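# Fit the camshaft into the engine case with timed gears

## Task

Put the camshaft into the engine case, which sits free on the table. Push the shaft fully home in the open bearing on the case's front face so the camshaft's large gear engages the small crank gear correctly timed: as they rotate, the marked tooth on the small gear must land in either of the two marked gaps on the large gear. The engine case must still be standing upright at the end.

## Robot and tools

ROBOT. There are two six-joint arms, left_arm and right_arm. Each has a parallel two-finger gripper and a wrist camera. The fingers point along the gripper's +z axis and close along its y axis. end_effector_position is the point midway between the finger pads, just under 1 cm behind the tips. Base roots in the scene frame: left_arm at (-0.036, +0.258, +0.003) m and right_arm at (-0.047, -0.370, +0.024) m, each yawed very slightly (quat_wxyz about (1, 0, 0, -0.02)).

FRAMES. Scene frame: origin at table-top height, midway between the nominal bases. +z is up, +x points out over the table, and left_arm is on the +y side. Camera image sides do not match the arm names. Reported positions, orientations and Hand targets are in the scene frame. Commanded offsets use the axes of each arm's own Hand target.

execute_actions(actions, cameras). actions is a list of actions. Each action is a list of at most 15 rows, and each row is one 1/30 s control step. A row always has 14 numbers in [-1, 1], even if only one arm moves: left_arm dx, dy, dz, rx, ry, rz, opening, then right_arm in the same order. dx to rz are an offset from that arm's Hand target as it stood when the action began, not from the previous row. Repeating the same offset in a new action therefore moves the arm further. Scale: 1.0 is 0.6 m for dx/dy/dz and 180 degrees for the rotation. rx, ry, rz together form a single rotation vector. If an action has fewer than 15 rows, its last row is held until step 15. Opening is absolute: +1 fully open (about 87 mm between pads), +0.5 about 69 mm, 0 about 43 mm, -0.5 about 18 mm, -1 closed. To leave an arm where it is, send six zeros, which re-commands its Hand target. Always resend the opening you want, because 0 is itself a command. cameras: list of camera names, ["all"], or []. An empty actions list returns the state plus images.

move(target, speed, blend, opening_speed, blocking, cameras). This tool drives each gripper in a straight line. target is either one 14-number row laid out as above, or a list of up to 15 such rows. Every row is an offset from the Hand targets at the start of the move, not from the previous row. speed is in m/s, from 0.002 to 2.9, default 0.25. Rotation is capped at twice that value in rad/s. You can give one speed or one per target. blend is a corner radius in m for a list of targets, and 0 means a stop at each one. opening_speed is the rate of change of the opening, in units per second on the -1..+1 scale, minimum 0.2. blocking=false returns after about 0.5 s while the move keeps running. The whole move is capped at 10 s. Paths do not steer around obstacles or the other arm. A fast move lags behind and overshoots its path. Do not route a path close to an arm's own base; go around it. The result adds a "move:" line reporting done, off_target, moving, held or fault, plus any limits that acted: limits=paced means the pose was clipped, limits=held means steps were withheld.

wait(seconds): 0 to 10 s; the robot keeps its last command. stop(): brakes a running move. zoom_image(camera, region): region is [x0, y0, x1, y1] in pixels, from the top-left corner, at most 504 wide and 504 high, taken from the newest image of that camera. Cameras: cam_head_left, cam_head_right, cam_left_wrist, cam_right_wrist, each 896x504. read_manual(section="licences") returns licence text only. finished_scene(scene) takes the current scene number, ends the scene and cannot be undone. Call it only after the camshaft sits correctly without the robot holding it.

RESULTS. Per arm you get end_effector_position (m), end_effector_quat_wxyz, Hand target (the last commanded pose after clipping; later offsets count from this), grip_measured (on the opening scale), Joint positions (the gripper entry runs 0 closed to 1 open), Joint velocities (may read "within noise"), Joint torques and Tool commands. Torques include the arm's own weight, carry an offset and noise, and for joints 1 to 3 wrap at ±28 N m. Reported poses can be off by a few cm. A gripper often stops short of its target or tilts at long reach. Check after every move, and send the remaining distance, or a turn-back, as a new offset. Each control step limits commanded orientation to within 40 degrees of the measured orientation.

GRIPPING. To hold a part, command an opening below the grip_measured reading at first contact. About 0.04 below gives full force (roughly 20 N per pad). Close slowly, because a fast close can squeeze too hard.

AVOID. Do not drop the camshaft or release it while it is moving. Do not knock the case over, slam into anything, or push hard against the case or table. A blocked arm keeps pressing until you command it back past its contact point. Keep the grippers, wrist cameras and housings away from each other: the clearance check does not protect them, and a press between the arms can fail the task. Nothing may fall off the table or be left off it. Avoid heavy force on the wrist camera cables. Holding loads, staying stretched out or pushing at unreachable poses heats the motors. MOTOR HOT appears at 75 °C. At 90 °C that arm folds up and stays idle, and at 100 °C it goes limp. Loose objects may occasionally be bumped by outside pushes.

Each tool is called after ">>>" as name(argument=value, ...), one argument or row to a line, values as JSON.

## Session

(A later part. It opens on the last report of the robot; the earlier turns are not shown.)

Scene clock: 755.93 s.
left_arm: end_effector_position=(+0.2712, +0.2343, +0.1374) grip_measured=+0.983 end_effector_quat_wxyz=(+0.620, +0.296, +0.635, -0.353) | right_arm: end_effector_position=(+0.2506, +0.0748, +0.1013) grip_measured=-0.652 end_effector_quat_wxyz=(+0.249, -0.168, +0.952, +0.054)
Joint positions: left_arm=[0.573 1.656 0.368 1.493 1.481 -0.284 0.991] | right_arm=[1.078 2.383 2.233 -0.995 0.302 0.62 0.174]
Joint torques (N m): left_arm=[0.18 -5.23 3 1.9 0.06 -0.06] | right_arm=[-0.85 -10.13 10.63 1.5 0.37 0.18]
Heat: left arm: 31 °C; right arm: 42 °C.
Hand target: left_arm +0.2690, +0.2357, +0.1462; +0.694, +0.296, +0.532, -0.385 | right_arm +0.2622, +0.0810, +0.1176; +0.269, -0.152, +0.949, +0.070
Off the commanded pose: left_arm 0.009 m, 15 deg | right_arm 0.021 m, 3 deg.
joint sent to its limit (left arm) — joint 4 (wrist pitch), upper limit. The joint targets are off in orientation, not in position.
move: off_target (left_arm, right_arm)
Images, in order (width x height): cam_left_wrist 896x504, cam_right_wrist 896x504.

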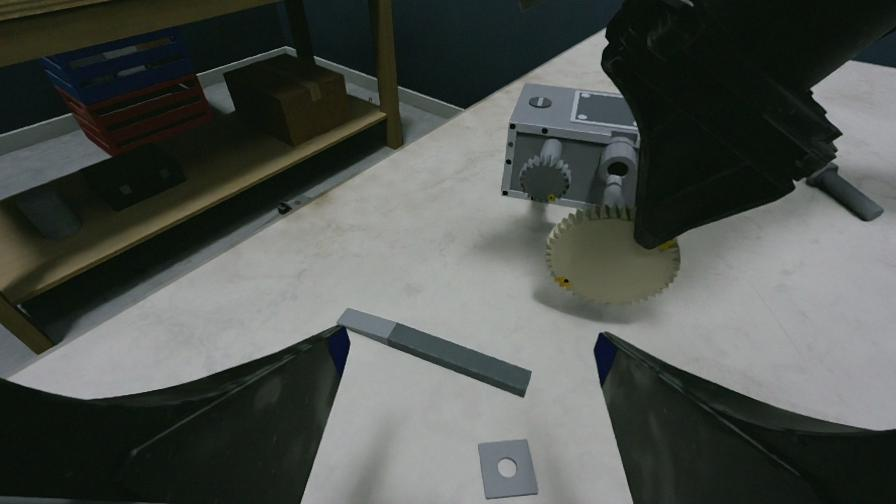

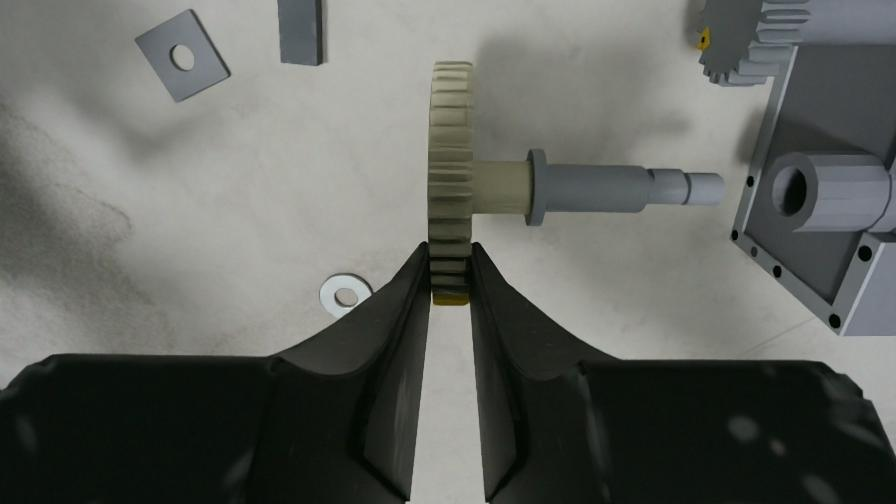

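>>> move(
  target=[0,0,0,0,0,0,1,0.0057,-0.0172,0.0028,0,0,0,-0.85],
  speed=0.06,
  cameras=["cam_left_wrist","cam_right_wrist"],
)

>>> zoom_image(
  camera="cam_left_wrist",
  region=[590, 120, 660, 220],
)

>>> zoom_image(
  camera="cam_right_wrist",
  region=[596, 40, 896, 260],
)

Scene clock: 776.30 s.
left_arm: end_effector_position=(+0.2712, +0.2343, +0.1374) grip_measured=+0.983 end_effector_quat_wxyz=(+0.620, +0.296, +0.635, -0.353) | right_arm: end_effector_position=(+0.2558, +0.0670, +0.0873) grip_measured=-0.652 end_effector_quat_wxyz=(+0.244, -0.162, +0.955, +0.046)
Joint positions: left_arm=[0.573 1.656 0.368 1.493 1.481 -0.284 0.991] | right_arm=[1.062 2.383 2.182 -0.963 0.302 0.621 0.174]
Joint torques (N m): left_arm=[0.2 -5.22 3 1.89 0.06 -0.06] | right_arm=[-0.72 -13.93 6.09 1.73 0.32 0.06]
Heat: left arm: 31 °C; right arm: 38 °C.
Hand target: left_arm +0.2690, +0.2357, +0.1462; +0.694, +0.296, +0.532, -0.385 | right_arm +0.2635, +0.0708, +0.1138; +0.269, -0.152, +0.949, +0.070
Off the commanded pose: left_arm 0.009 m, 15 deg | right_arm 0.028 m, 4 deg.
joint sent to its limit (left arm) — joint 4 (wrist pitch), upper limit. The joint targets are off in orientation, not in position.
move: off_target (left_arm, right_arm)
Images, in order (width x height): cam_left_wrist 896x504, cam_right_wrist 896x504.

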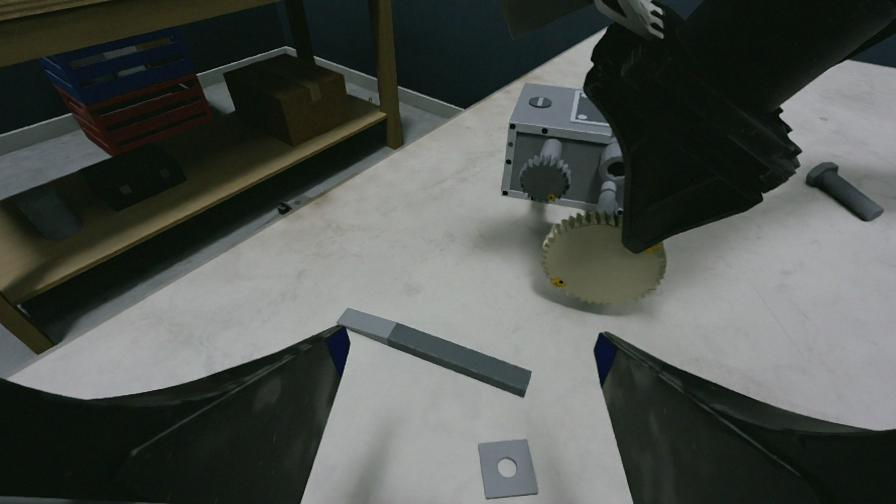

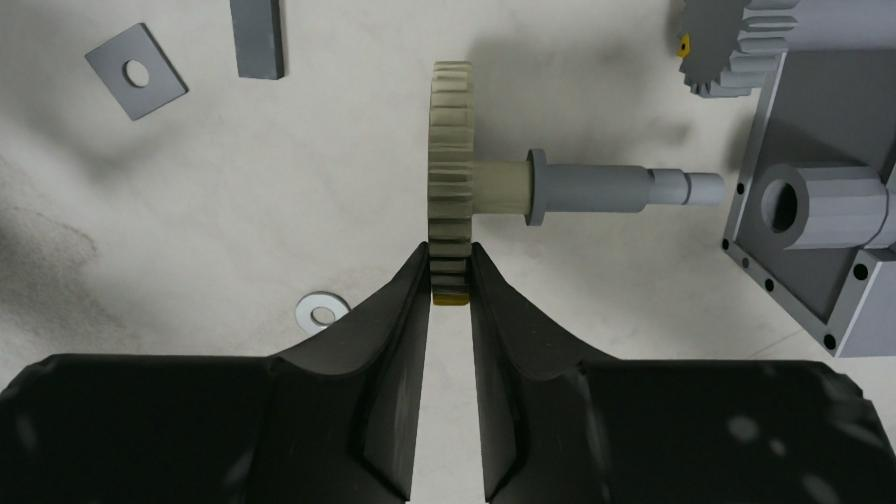

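Scaled by 5.040 from the camera's 896x504 image, which has a finer 1280x720 frame.

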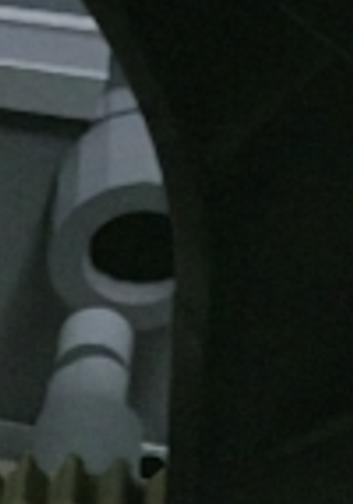

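Scaled by 1.680 from the camera's 896x504 image, which has a finer 1280x720 frame.

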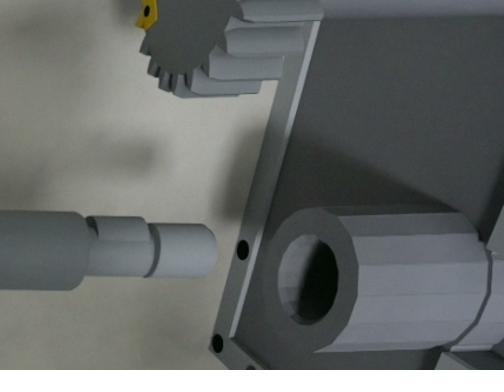

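>>> move(
  target=[0,0,0,0,0,0,1,0.001,0.001,-0.0125,0,0,0,-0.85],
  speed=0.06,
  cameras=["cam_left_wrist","cam_right_wrist"],
)

>>> zoom_image(
  camera="cam_left_wrist",
  region=[590, 120, 660, 220],
)

>>> zoom_image(
  camera="cam_right_wrist",
  region=[596, 40, 896, 260],
)

Scene clock: 789.23 s.
left_arm: end_effector_position=(+0.2712, +0.2343, +0.1374) grip_measured=+0.983 end_effector_quat_wxyz=(+0.620, +0.296, +0.635, -0.353) | right_arm: end_effector_position=(+0.2561, +0.0675, +0.0932) grip_measured=-0.652 end_effector_quat_wxyz=(+0.248, -0.161, +0.954, +0.050)
Joint positions: left_arm=[0.573 1.656 0.368 1.493 1.481 -0.284 0.991] | right_arm=[1.062 2.372 2.182 -0.963 0.302 0.621 0.174]
Joint torques (N m): left_arm=[0.2 -5.26 2.99 1.89 0.07 -0.06] | right_arm=[-0.16 -13.94 6.04 1.57 0.34 0.11]
Heat: left arm: 32 °C; right arm: 41 °C.
Hand target: left_arm +0.2690, +0.2357, +0.1462; +0.694, +0.296, +0.532, -0.385 | right_arm +0.2592, +0.0696, +0.1199; +0.269, -0.152, +0.949, +0.070
Off the commanded pose: left_arm 0.009 m, 15 deg | right_arm 0.027 m, 4 deg.
joint sent to its limit (left arm) — joint 4 (wrist pitch), upper limit. The joint targets are off in orientation, not in position.
move: off_target (left_arm, right_arm)
Images, in order (width x height): cam_left_wrist 896x504, cam_right_wrist 896x504.

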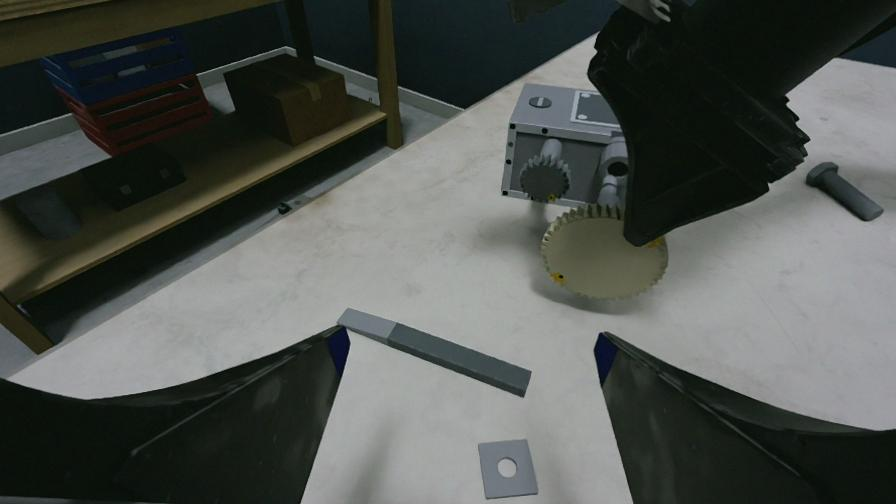

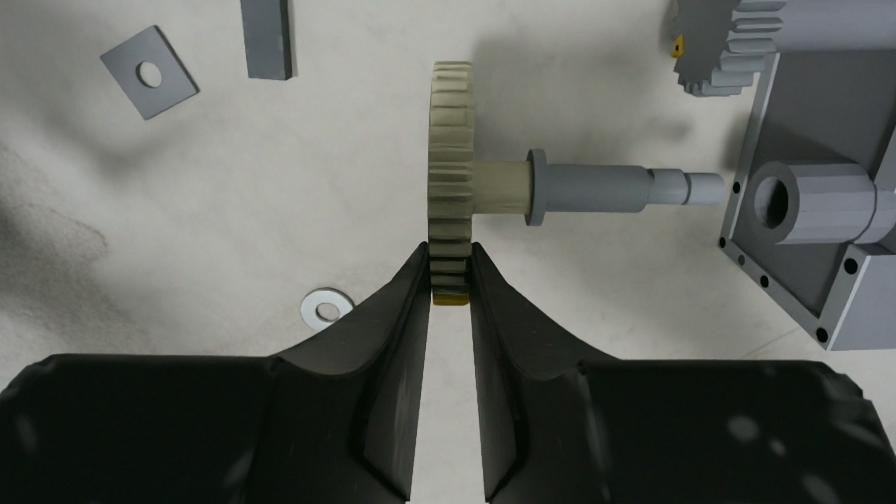

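Scaled by 5.040 from the camera's 896x504 image, which has a finer 1280x720 frame.

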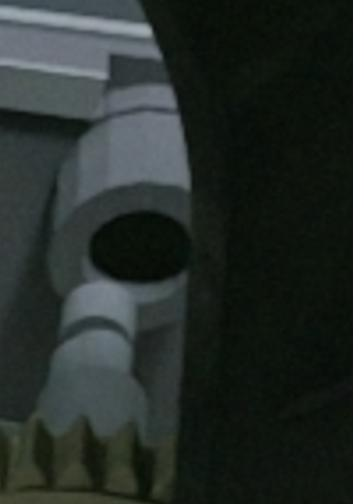

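Scaled by 1.680 from the camera's 896x504 image, which has a finer 1280x720 frame.

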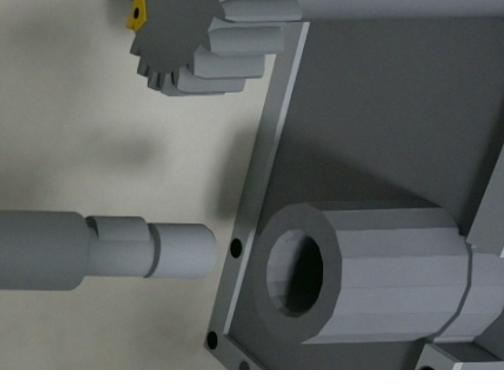

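>>> move(
  target=[0,0,0,0,0,0,1,0.011,0,-0.007,0,0,0,-0.85],
  speed=0.06,
  cameras=["cam_left_wrist","cam_right_wrist"],
)

>>> zoom_image(
  camera="cam_left_wrist",
  region=[590, 120, 660, 220],
)

>>> zoom_image(
  camera="cam_right_wrist",
  region=[596, 40, 896, 260],
)

Scene clock: 802.00 s.
left_arm: end_effector_position=(+0.2712, +0.2343, +0.1374) grip_measured=+0.983 end_effector_quat_wxyz=(+0.620, +0.296, +0.635, -0.353) | right_arm: end_effector_position=(+0.2508, +0.0590, +0.0927) grip_measured=-0.652 end_effector_quat_wxyz=(+0.242, -0.161, +0.956, +0.044)
Joint positions: left_arm=[0.573 1.656 0.368 1.493 1.481 -0.284 0.991] | right_arm=[1.062 2.34 2.129 -0.959 0.302 0.624 0.174]
Joint torques (N m): left_arm=[0.2 -5.22 3 1.89 0.06 -0.06] | right_arm=[0.55 -13.83 5.93 1.69 0.38 0.18]
Heat: left arm: 32 °C; right arm: 44 °C.
Hand target: left_arm +0.2690, +0.2357, +0.1462; +0.694, +0.296, +0.532, -0.385 | right_arm +0.2519, +0.0671, +0.1200; +0.269, -0.152, +0.948, +0.070
Off the commanded pose: left_arm 0.009 m, 15 deg | right_arm 0.028 m, 4 deg.
joint sent to its limit (left arm) — joint 4 (wrist pitch), upper limit. The joint targets are off in orientation, not in position.
move: off_target (left_arm, right_arm)
Images, in order (width x height): cam_left_wrist 896x504, cam_right_wrist 896x504.

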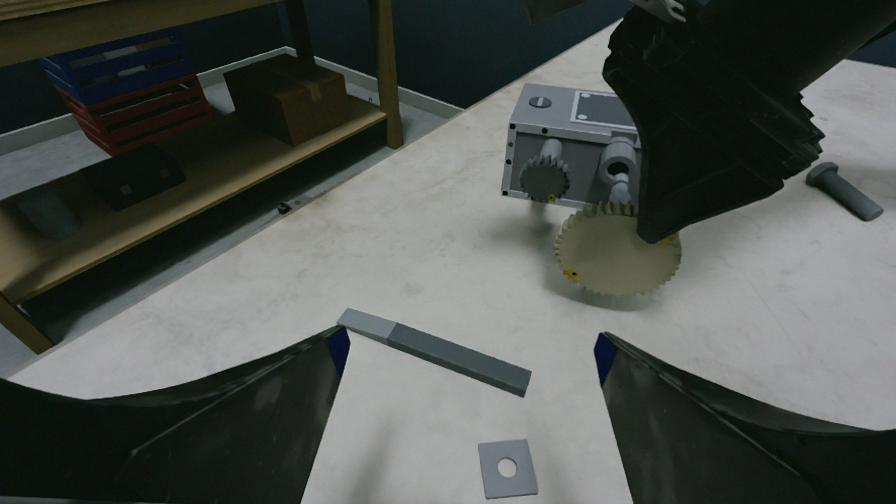

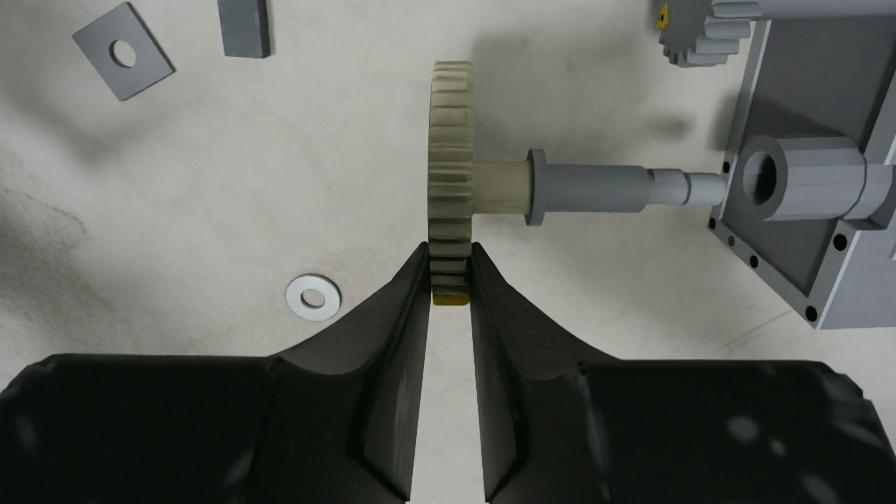

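Scaled by 5.040 from the camera's 896x504 image, which has a finer 1280x720 frame.

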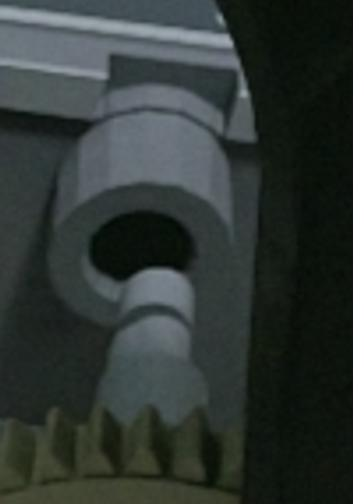

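Scaled by 1.680 from the camera's 896x504 image, which has a finer 1280x720 frame.

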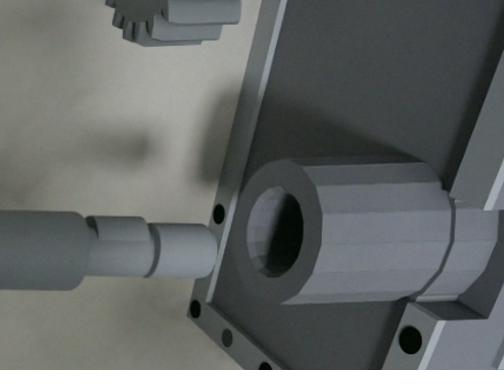

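>>> move(
  target=[0,0,0,0,0,0,1,-0.0103,-0.0183,0.005,0,0,0,-0.85],
  speed=0.05,
  cameras=["cam_left_wrist","cam_right_wrist"],
)

>>> zoom_image(
  camera="cam_left_wrist",
  region=[590, 120, 660, 220],
)

>>> zoom_image(
  camera="cam_right_wrist",
  region=[596, 40, 896, 260],
)

Scene clock: 813.63 s.
left_arm: end_effector_position=(+0.2712, +0.2343, +0.1374) grip_measured=+0.983 end_effector_quat_wxyz=(+0.620, +0.296, +0.635, -0.353) | right_arm: end_effector_position=(+0.2536, +0.0563, +0.0928) grip_measured=-0.652 end_effector_quat_wxyz=(+0.243, -0.158, +0.956, +0.046)
Joint positions: left_arm=[0.573 1.656 0.368 1.493 1.481 -0.284 0.991] | right_arm=[1.054 2.328 2.109 -0.944 0.3 0.622 0.174]
Joint torques (N m): left_arm=[0.2 -5.26 2.99 1.89 0.06 -0.06] | right_arm=[-0.85 -13.82 5.97 1.69 0.31 -0.08]
Heat: left arm: 32 °C; right arm: 49 °C.
Hand target: left_arm +0.2690, +0.2357, +0.1462; +0.694, +0.296, +0.532, -0.385 | right_arm +0.2619, +0.0588, +0.1202; +0.269, -0.152, +0.949, +0.070
Off the commanded pose: left_arm 0.009 m, 15 deg | right_arm 0.029 m, 4 deg.
joint sent to its limit (left arm) — joint 4 (wrist pitch), upper limit. The joint targets are off in orientation, not in position.
move: off_target (left_arm, right_arm)
Images, in order (width x height): cam_left_wrist 896x504, cam_right_wrist 896x504.

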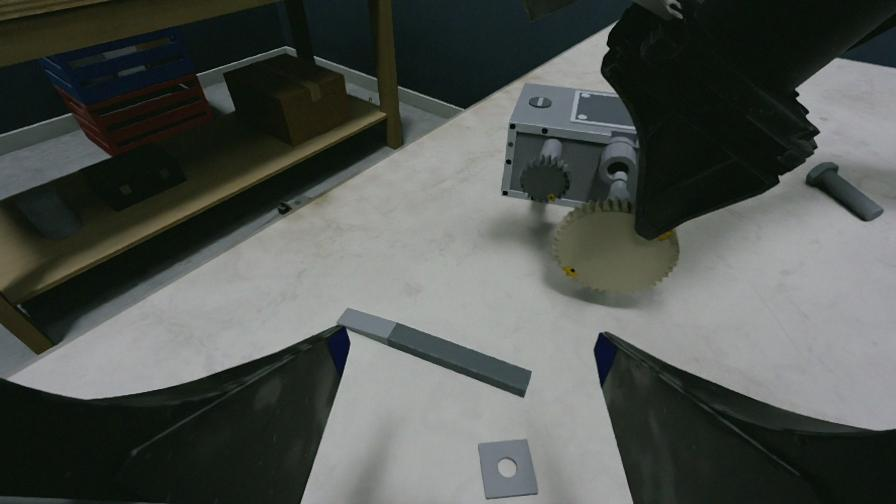

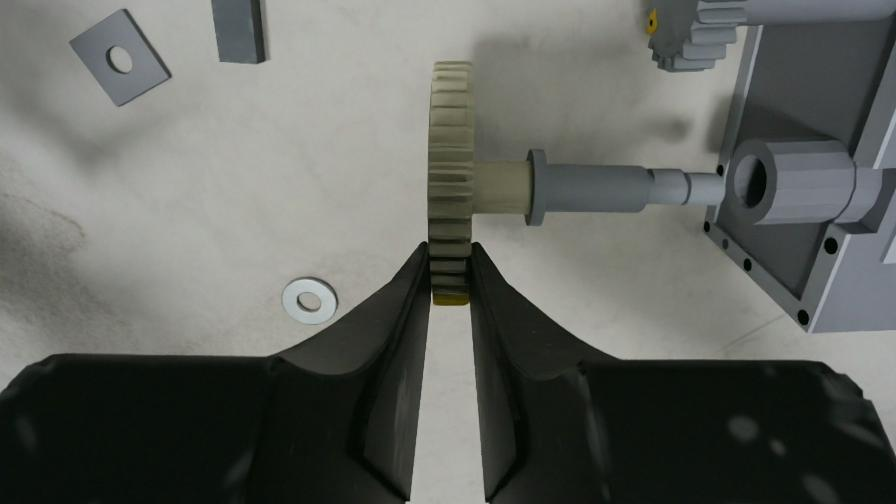

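Scaled by 5.040 from the camera's 896x504 image, which has a finer 1280x720 frame.

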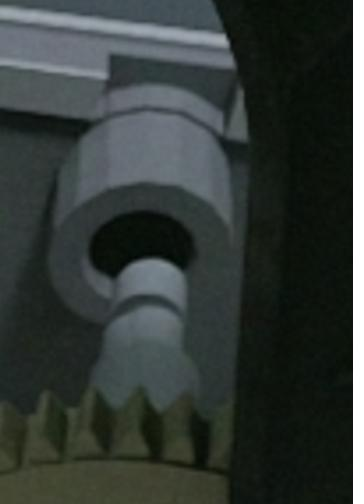

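Scaled by 1.680 from the camera's 896x504 image, which has a finer 1280x720 frame.

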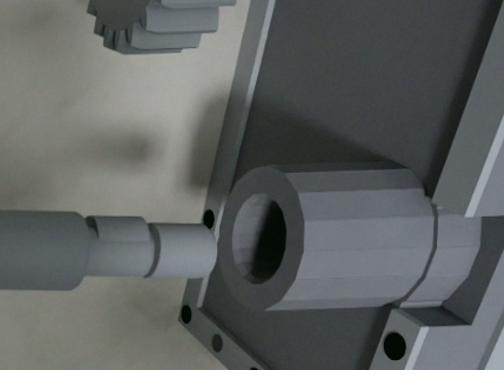

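>>> move(
  target=[0,0,0,0,0,0,1,-0.0046,-0.0057,0.0004,0,0,0,-0.85],
  speed=0.05,
  cameras=["cam_left_wrist","cam_right_wrist"],
)

>>> zoom_image(
  camera="cam_left_wrist",
  region=[590, 120, 660, 220],
)

>>> zoom_image(
  camera="cam_right_wrist",
  region=[596, 40, 896, 260],
)

Scene clock: 823.43 s.
left_arm: end_effector_position=(+0.2712, +0.2343, +0.1374) grip_measured=+0.983 end_effector_quat_wxyz=(+0.620, +0.296, +0.635, -0.353) | right_arm: end_effector_position=(+0.2555, +0.0549, +0.0927) grip_measured=-0.652 end_effector_quat_wxyz=(+0.243, -0.160, +0.956, +0.046)
Joint positions: left_arm=[0.573 1.656 0.368 1.493 1.481 -0.284 0.991] | right_arm=[1.049 2.328 2.109 -0.943 0.296 0.614 0.174]
Joint torques (N m): left_arm=[0.21 -5.23 3 1.89 0.06 -0.07] | right_arm=[-1.03 -13.91 6.05 1.69 0.32 -0.05]
Heat: left arm: 32 °C; right arm: 52 °C.
Hand target: left_arm +0.2690, +0.2357, +0.1462; +0.694, +0.296, +0.532, -0.385 | right_arm +0.2653, +0.0565, +0.1213; +0.269, -0.152, +0.948, +0.070
Off the commanded pose: left_arm 0.009 m, 15 deg | right_arm 0.030 m, 4 deg.
joint sent to its limit (left arm) — joint 4 (wrist pitch), upper limit. The joint targets are off in orientation, not in position.
move: off_target (left_arm, right_arm)
Images, in order (width x height): cam_left_wrist 896x504, cam_right_wrist 896x504.

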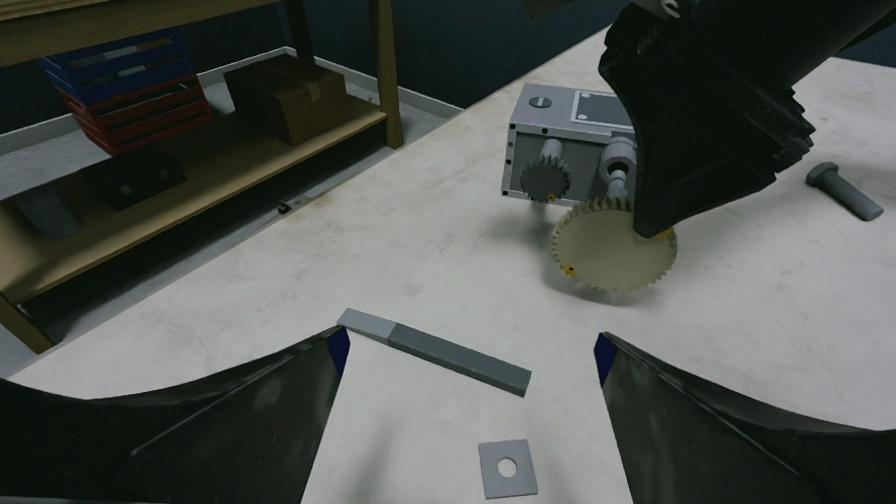

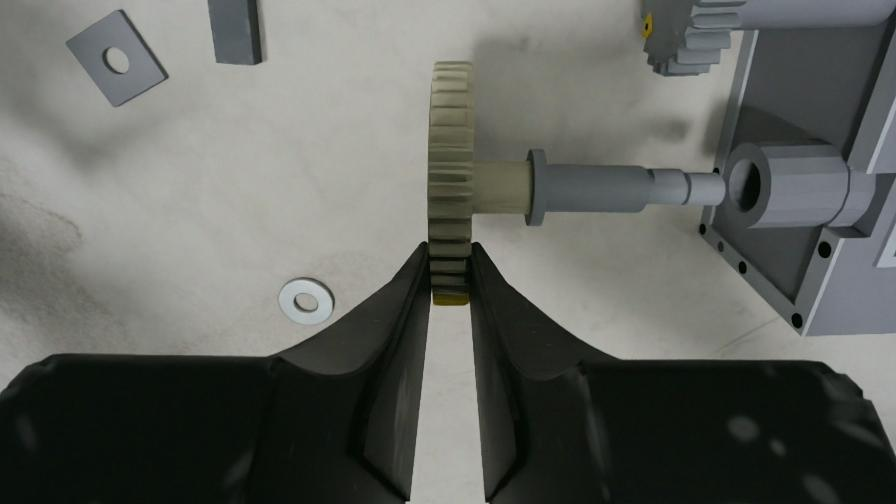

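Scaled by 5.040 from the camera's 896x504 image, which has a finer 1280x720 frame.

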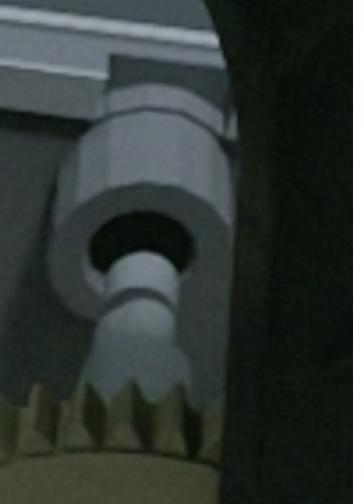

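Scaled by 1.680 from the camera's 896x504 image, which has a finer 1280x720 frame.

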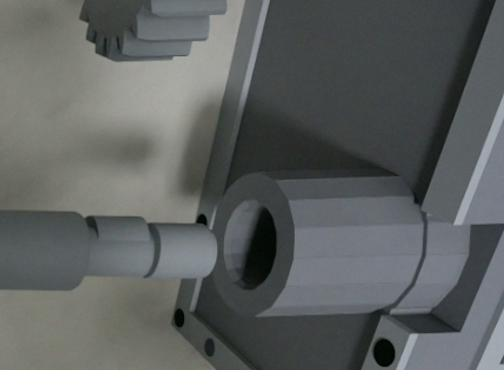

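>>> move(
  target=[0,0,0,0,0,0,1,-0.0028,-0.0238,0,0,0,0,-0.85],
  speed=0.05,
  cameras=["cam_left_wrist","cam_right_wrist"],
)

>>> zoom_image(
  camera="cam_left_wrist",
  region=[590, 120, 660, 220],
)

>>> zoom_image(
  camera="cam_right_wrist",
  region=[596, 40, 896, 260],
)

Scene clock: 832.93 s.
left_arm: end_effector_position=(+0.2712, +0.2343, +0.1374) grip_measured=+0.983 end_effector_quat_wxyz=(+0.620, +0.296, +0.635, -0.353) | right_arm: end_effector_position=(+0.2619, +0.0410, +0.0936) grip_measured=-0.652 end_effector_quat_wxyz=(+0.240, -0.158, +0.957, +0.047)
Joint positions: left_arm=[0.573 1.656 0.368 1.493 1.481 -0.284 0.991] | right_arm=[1.019 2.287 2.042 -0.913 0.279 0.592 0.174]
Joint torques (N m): left_arm=[0.18 -5.23 2.97 1.9 0.06 -0.05] | right_arm=[-0.83 -13.71 6.12 1.75 0.32 -0.08]
Heat: left arm: 32 °C; right arm: 54 °C.
Hand target: left_arm +0.2690, +0.2357, +0.1462; +0.694, +0.296, +0.532, -0.385 | right_arm +0.2714, +0.0433, +0.1216; +0.269, -0.152, +0.948, +0.070
Off the commanded pose: left_arm 0.009 m, 15 deg | right_arm 0.029 m, 4 deg.
joint sent to its limit (left arm) — joint 4 (wrist pitch), upper limit. The joint targets are off in orientation, not in position.
move: off_target (left_arm, right_arm)
Images, in order (width x height): cam_left_wrist 896x504, cam_right_wrist 896x504.

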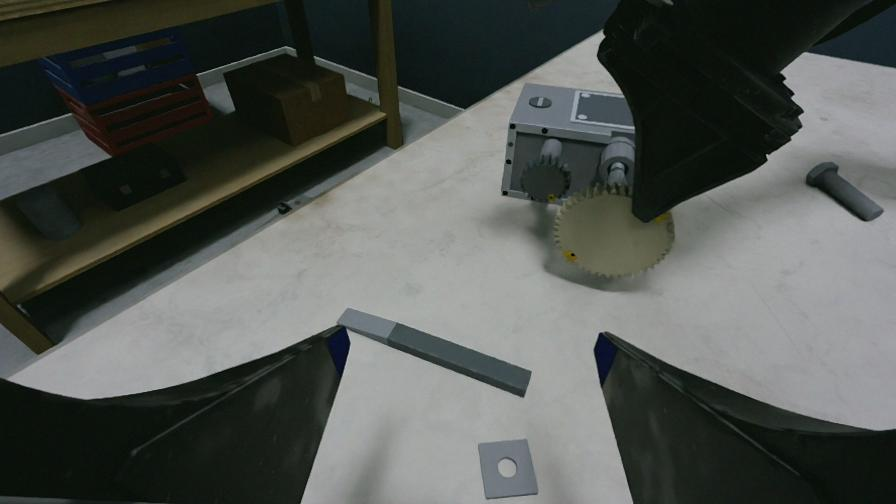

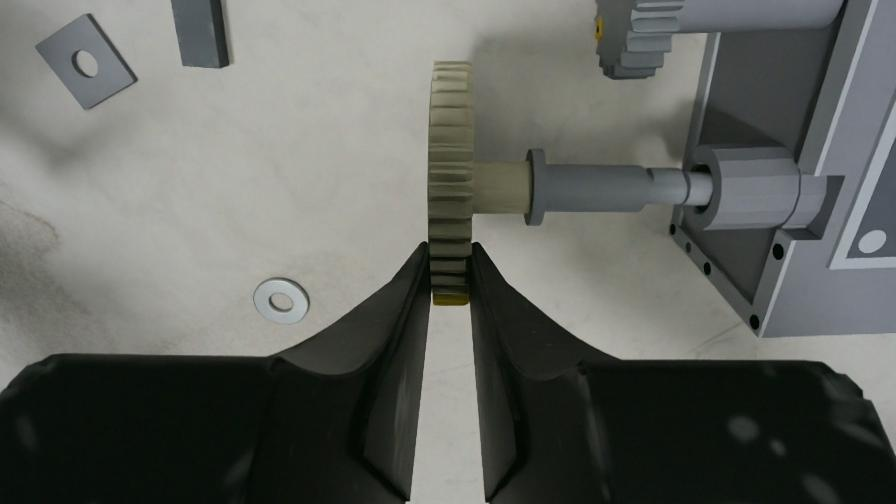

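Scaled by 5.040 from the camera's 896x504 image, which has a finer 1280x720 frame.

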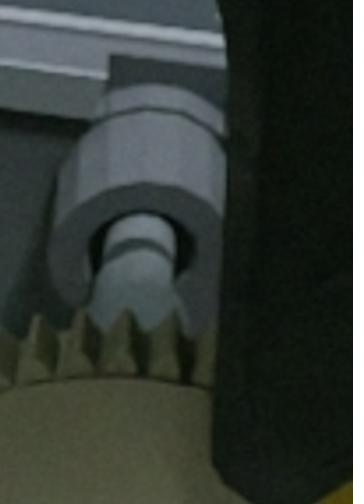

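Scaled by 1.680 from the camera's 896x504 image, which has a finer 1280x720 frame.

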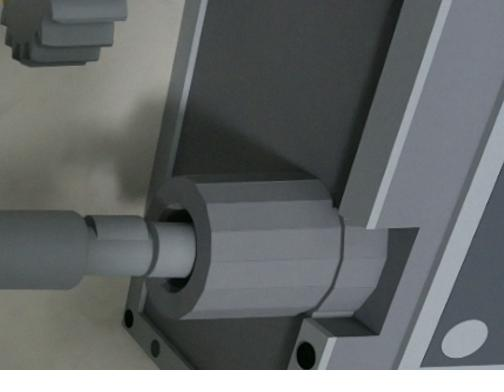

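>>> move(
  target=[0,0,0,0,0,0,1,-0.002,-0.0303,-0.0002,0,0,0,-0.85],
  speed=0.05,
  cameras=["cam_left_wrist","cam_right_wrist"],
)

>>> zoom_image(
  camera="cam_left_wrist",
  region=[500, 100, 700, 300],
)

>>> zoom_image(
  camera="cam_right_wrist",
  region=[496, 0, 796, 260],
)

Scene clock: 848.73 s.
left_arm: end_effector_position=(+0.2712, +0.2343, +0.1374) grip_measured=+0.983 end_effector_quat_wxyz=(+0.620, +0.296, +0.635, -0.353) | right_arm: end_effector_position=(+0.2693, +0.0228, +0.0937) grip_measured=-0.652 end_effector_quat_wxyz=(+0.238, -0.156, +0.958, +0.046)
Joint positions: left_arm=[0.573 1.656 0.368 1.493 1.481 -0.284 0.991] | right_arm=[0.983 2.237 1.959 -0.876 0.263 0.562 0.174]
Joint torques (N m): left_arm=[0.18 -5.23 2.97 1.9 0.06 -0.07] | right_arm=[-0.68 -13.42 6.13 1.78 0.33 -0.08]
Heat: left arm: 32 °C; right arm: 52 °C.
Hand target: left_arm +0.2690, +0.2357, +0.1462; +0.694, +0.296, +0.532, -0.385 | right_arm +0.2781, +0.0266, +0.1213; +0.269, -0.152, +0.948, +0.070
Off the commanded pose: left_arm 0.009 m, 15 deg | right_arm 0.029 m, 5 deg.
joint sent to its limit (left arm) — joint 4 (wrist pitch), upper limit. The joint targets are off in orientation, not in position.
move: off_target (left_arm, right_arm)
Images, in order (width x height): cam_left_wrist 896x504, cam_right_wrist 896x504.

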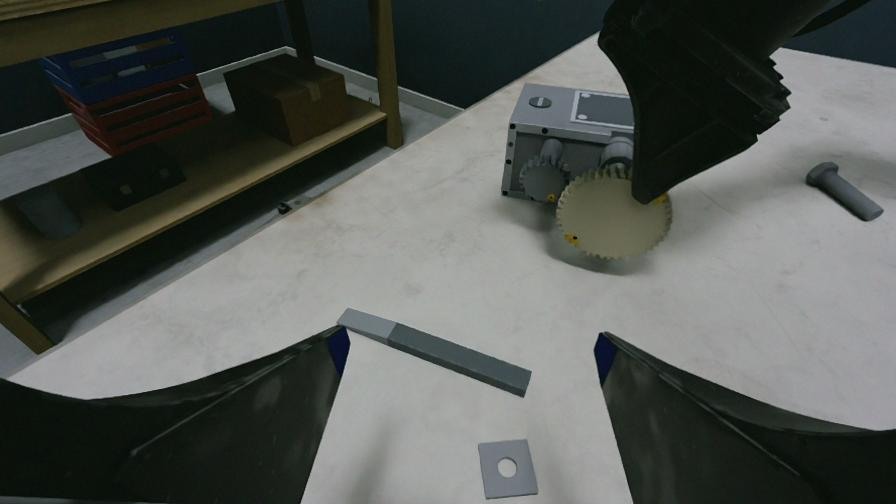

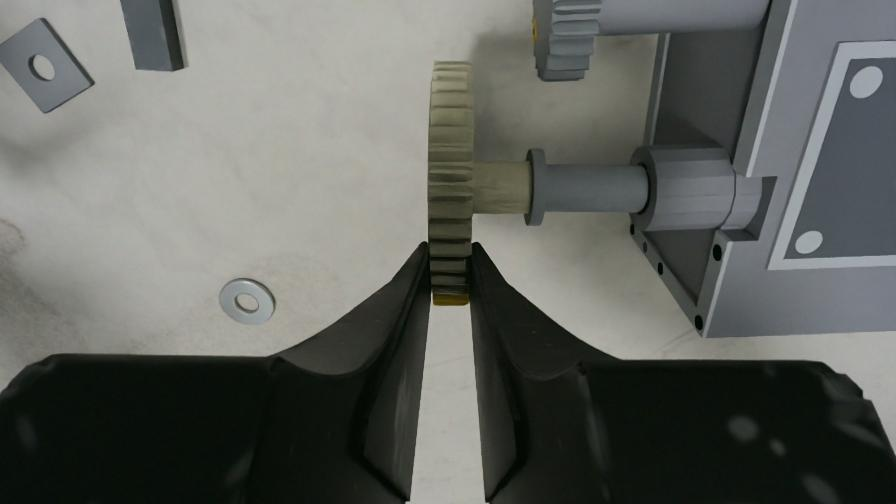

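Scaled by 2.520 from the camera's 896x504 image, which has a finer 1280x720 frame.

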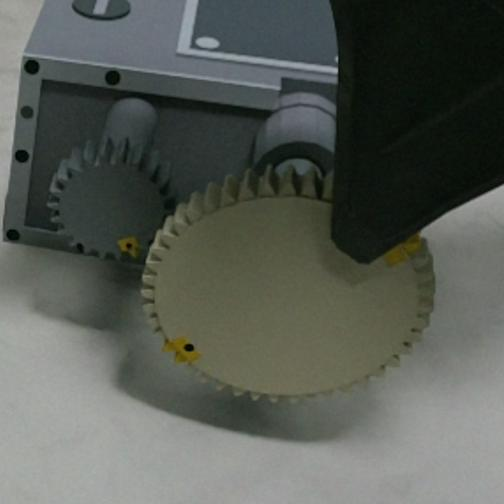

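Scaled by 1.680 from the camera's 896x504 image, which has a finer 1280x720 frame.

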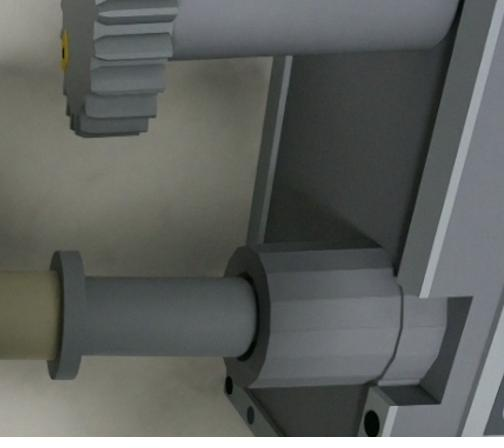

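>>> zoom_image(
  camera="cam_left_wrist",
  region=[510, 130, 590, 210],
)

>>> zoom_image(
  camera="cam_left_wrist",
  region=[550, 150, 680, 270],
)

Scaled by 6.300 from the camera's 896x504 image, which has a finer 1280x720 frame.

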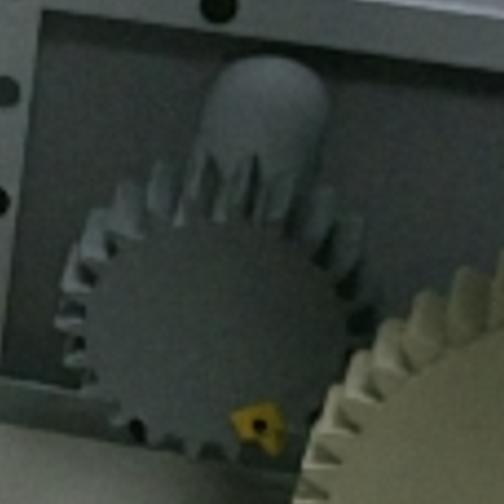

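Scaled by 3.877 from the camera's 896x504 image, which has a finer 1280x720 frame.

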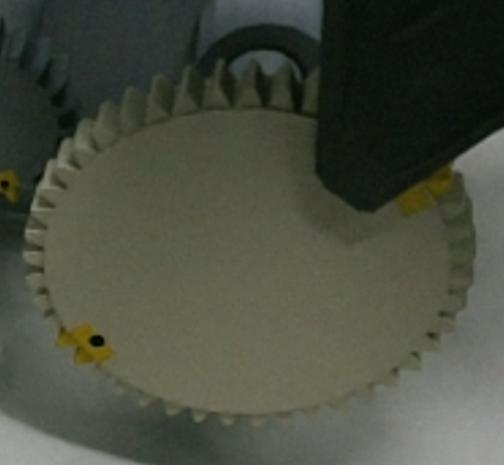

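>>> move(
  target=[0,0,0,0,0,0,1,0.007,0,0,0,-0.039,0,-0.85],
  speed=0.05,
  cameras=["cam_left_wrist","cam_right_wrist"],
)

>>> zoom_image(
  camera="cam_left_wrist",
  region=[500, 100, 700, 300],
)

>>> zoom_image(
  camera="cam_right_wrist",
  region=[496, 0, 796, 260],
)

Scene clock: 882.30 s.
left_arm: end_effector_position=(+0.2712, +0.2343, +0.1374) grip_measured=+0.983 end_effector_quat_wxyz=(+0.620, +0.296, +0.635, -0.353) | right_arm: end_effector_position=(+0.2689, +0.0178, +0.0918) grip_measured=-0.652 end_effector_quat_wxyz=(+0.289, -0.150, +0.944, +0.059)
Joint positions: left_arm=[0.573 1.656 0.368 1.493 1.481 -0.284 0.991] | right_arm=[1 2.125 1.735 -0.667 0.324 0.557 0.174]
Joint torques (N m): left_arm=[0.2 -5.24 2.97 1.89 0.06 -0.06] | right_arm=[0.57 -12.52 6.23 2.02 0.51 -0.05]
Heat: left arm: 32 °C; right arm: 51 °C.
Hand target: left_arm +0.2690, +0.2357, +0.1462; +0.694, +0.296, +0.532, -0.385 | right_arm +0.2748, +0.0254, +0.1191; +0.326, -0.148, +0.930, +0.079
Off the commanded pose: left_arm 0.009 m, 15 deg | right_arm 0.029 m, 5 deg.
joint sent to its limit (left arm) — joint 4 (wrist pitch), upper limit. The joint targets are off in orientation, not in position.
move: off_target (left_arm, right_arm)
Images, in order (width x height): cam_left_wrist 896x504, cam_right_wrist 896x504.

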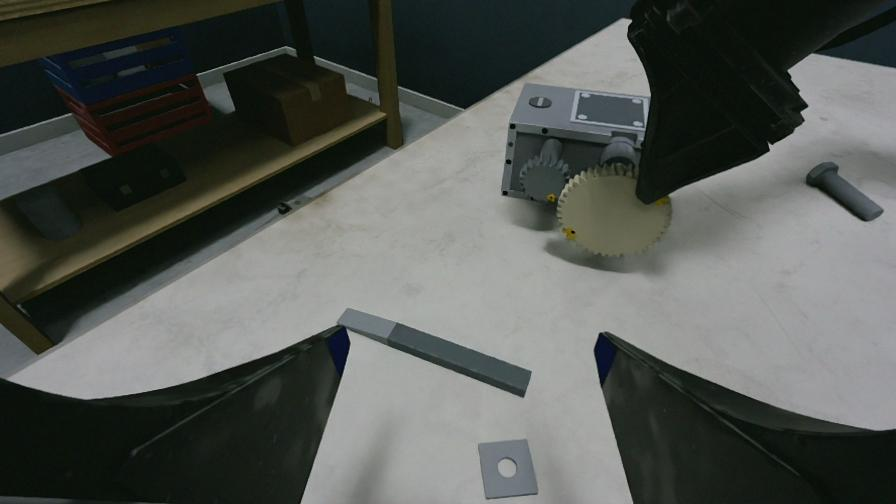

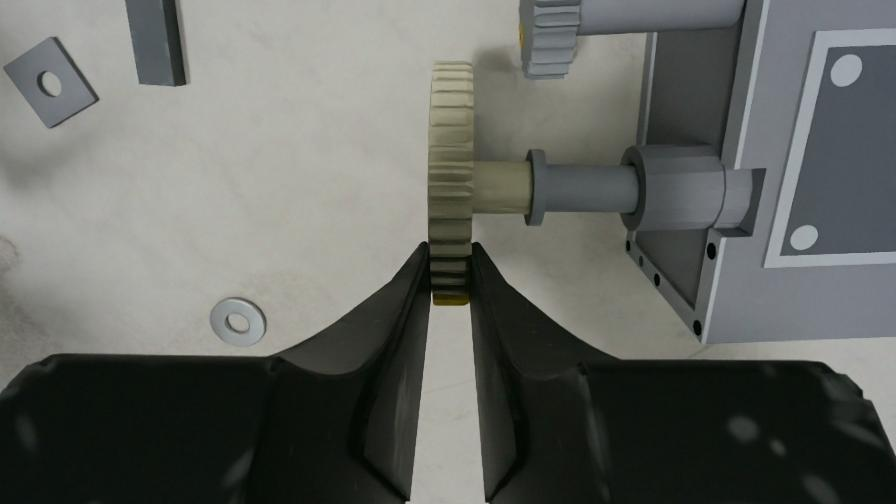

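Scaled by 2.520 from the camera's 896x504 image, which has a finer 1280x720 frame.

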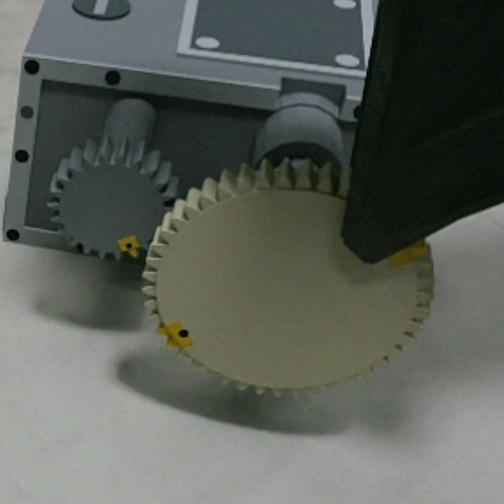

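Scaled by 1.680 from the camera's 896x504 image, which has a finer 1280x720 frame.

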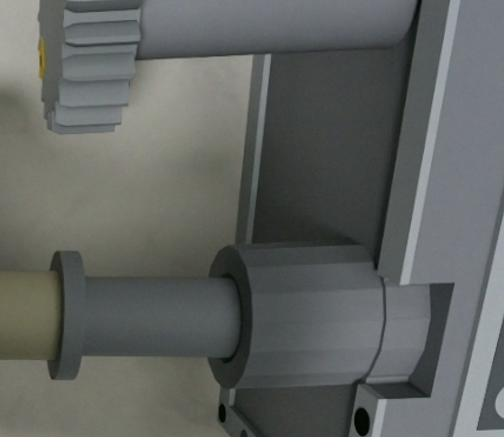

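>>> move(
  target=[0,0,0,0,0,0,1,-0.002,-0.022,-0.0007,0,0,0,-0.85],
  speed=0.04,
  cameras=["cam_left_wrist","cam_right_wrist"],
)

>>> zoom_image(
  camera="cam_left_wrist",
  region=[500, 100, 700, 300],
)

>>> zoom_image(
  camera="cam_right_wrist",
  region=[420, 0, 720, 260],
)

Scene clock: 895.43 s.
left_arm: end_effector_position=(+0.2712, +0.2343, +0.1374) grip_measured=+0.983 end_effector_quat_wxyz=(+0.620, +0.296, +0.635, -0.353) | right_arm: end_effector_position=(+0.2676, +0.0158, +0.0924) grip_measured=-0.652 end_effector_quat_wxyz=(+0.294, -0.157, +0.940, +0.067)
Joint positions: left_arm=[0.573 1.656 0.368 1.493 1.481 -0.284 0.991] | right_arm=[0.997 2.098 1.689 -0.626 0.313 0.538 0.174]
Joint torques (N m): left_arm=[0.23 -5.22 2.99 1.9 0.06 -0.06] | right_arm=[-1.24 -12.55 6.23 1.89 0.48 -0.09]
Heat: left arm: 32 °C; right arm: 51 °C.
Hand target: left_arm +0.2690, +0.2357, +0.1462; +0.694, +0.296, +0.532, -0.385 | right_arm +0.2797, +0.0131, +0.1193; +0.326, -0.148, +0.930, +0.079
Off the commanded pose: left_arm 0.009 m, 15 deg | right_arm 0.030 m, 4 deg.
joint sent to its limit (left arm) — joint 4 (wrist pitch), upper limit. The joint targets are off in orientation, not in position.
move: off_target (left_arm, right_arm)
Images, in order (width x height): cam_left_wrist 896x504, cam_right_wrist 896x504.

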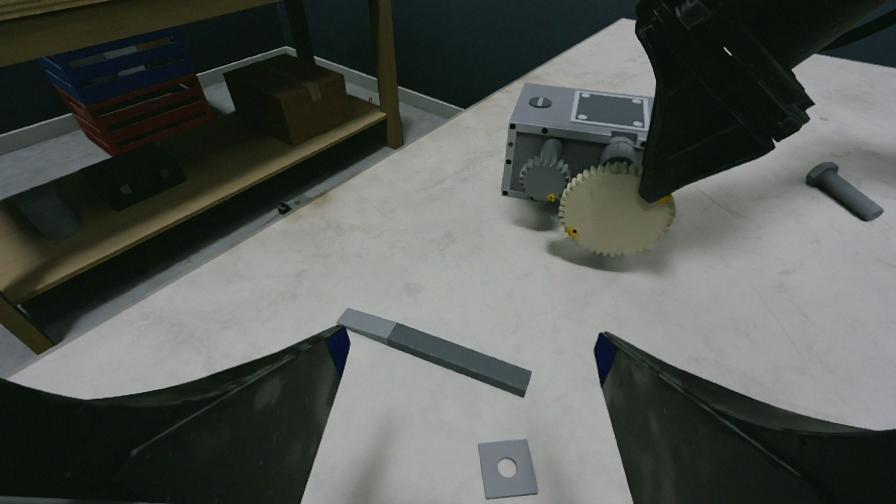

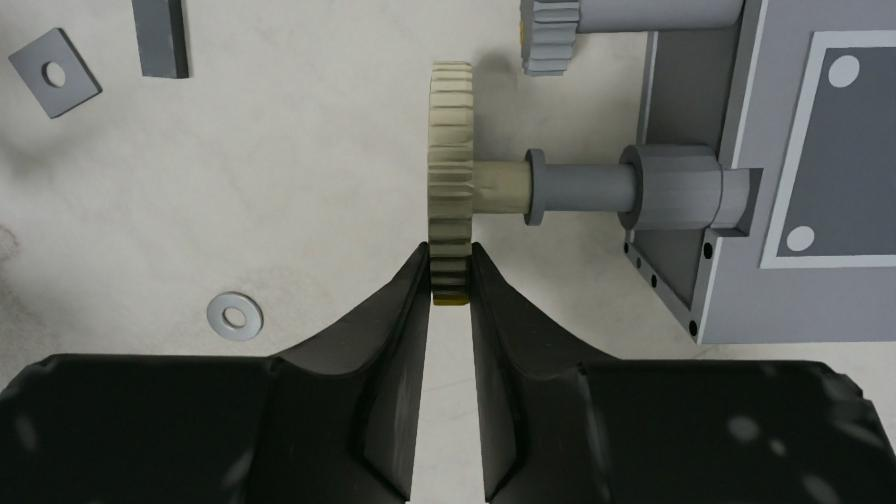

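Scaled by 2.520 from the camera's 896x504 image, which has a finer 1280x720 frame.

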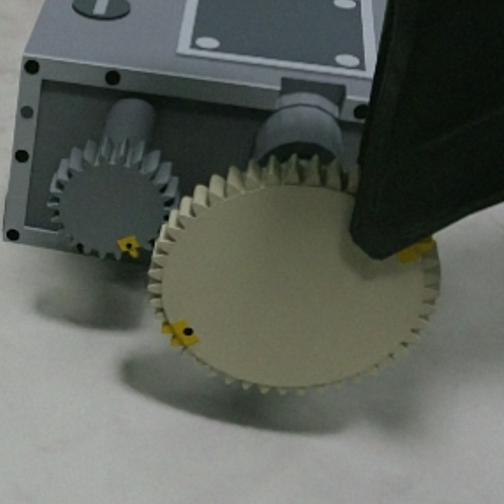

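Scaled by 1.680 from the camera's 896x504 image, which has a finer 1280x720 frame.

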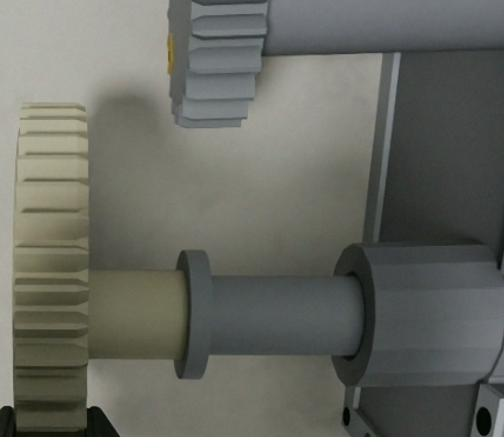

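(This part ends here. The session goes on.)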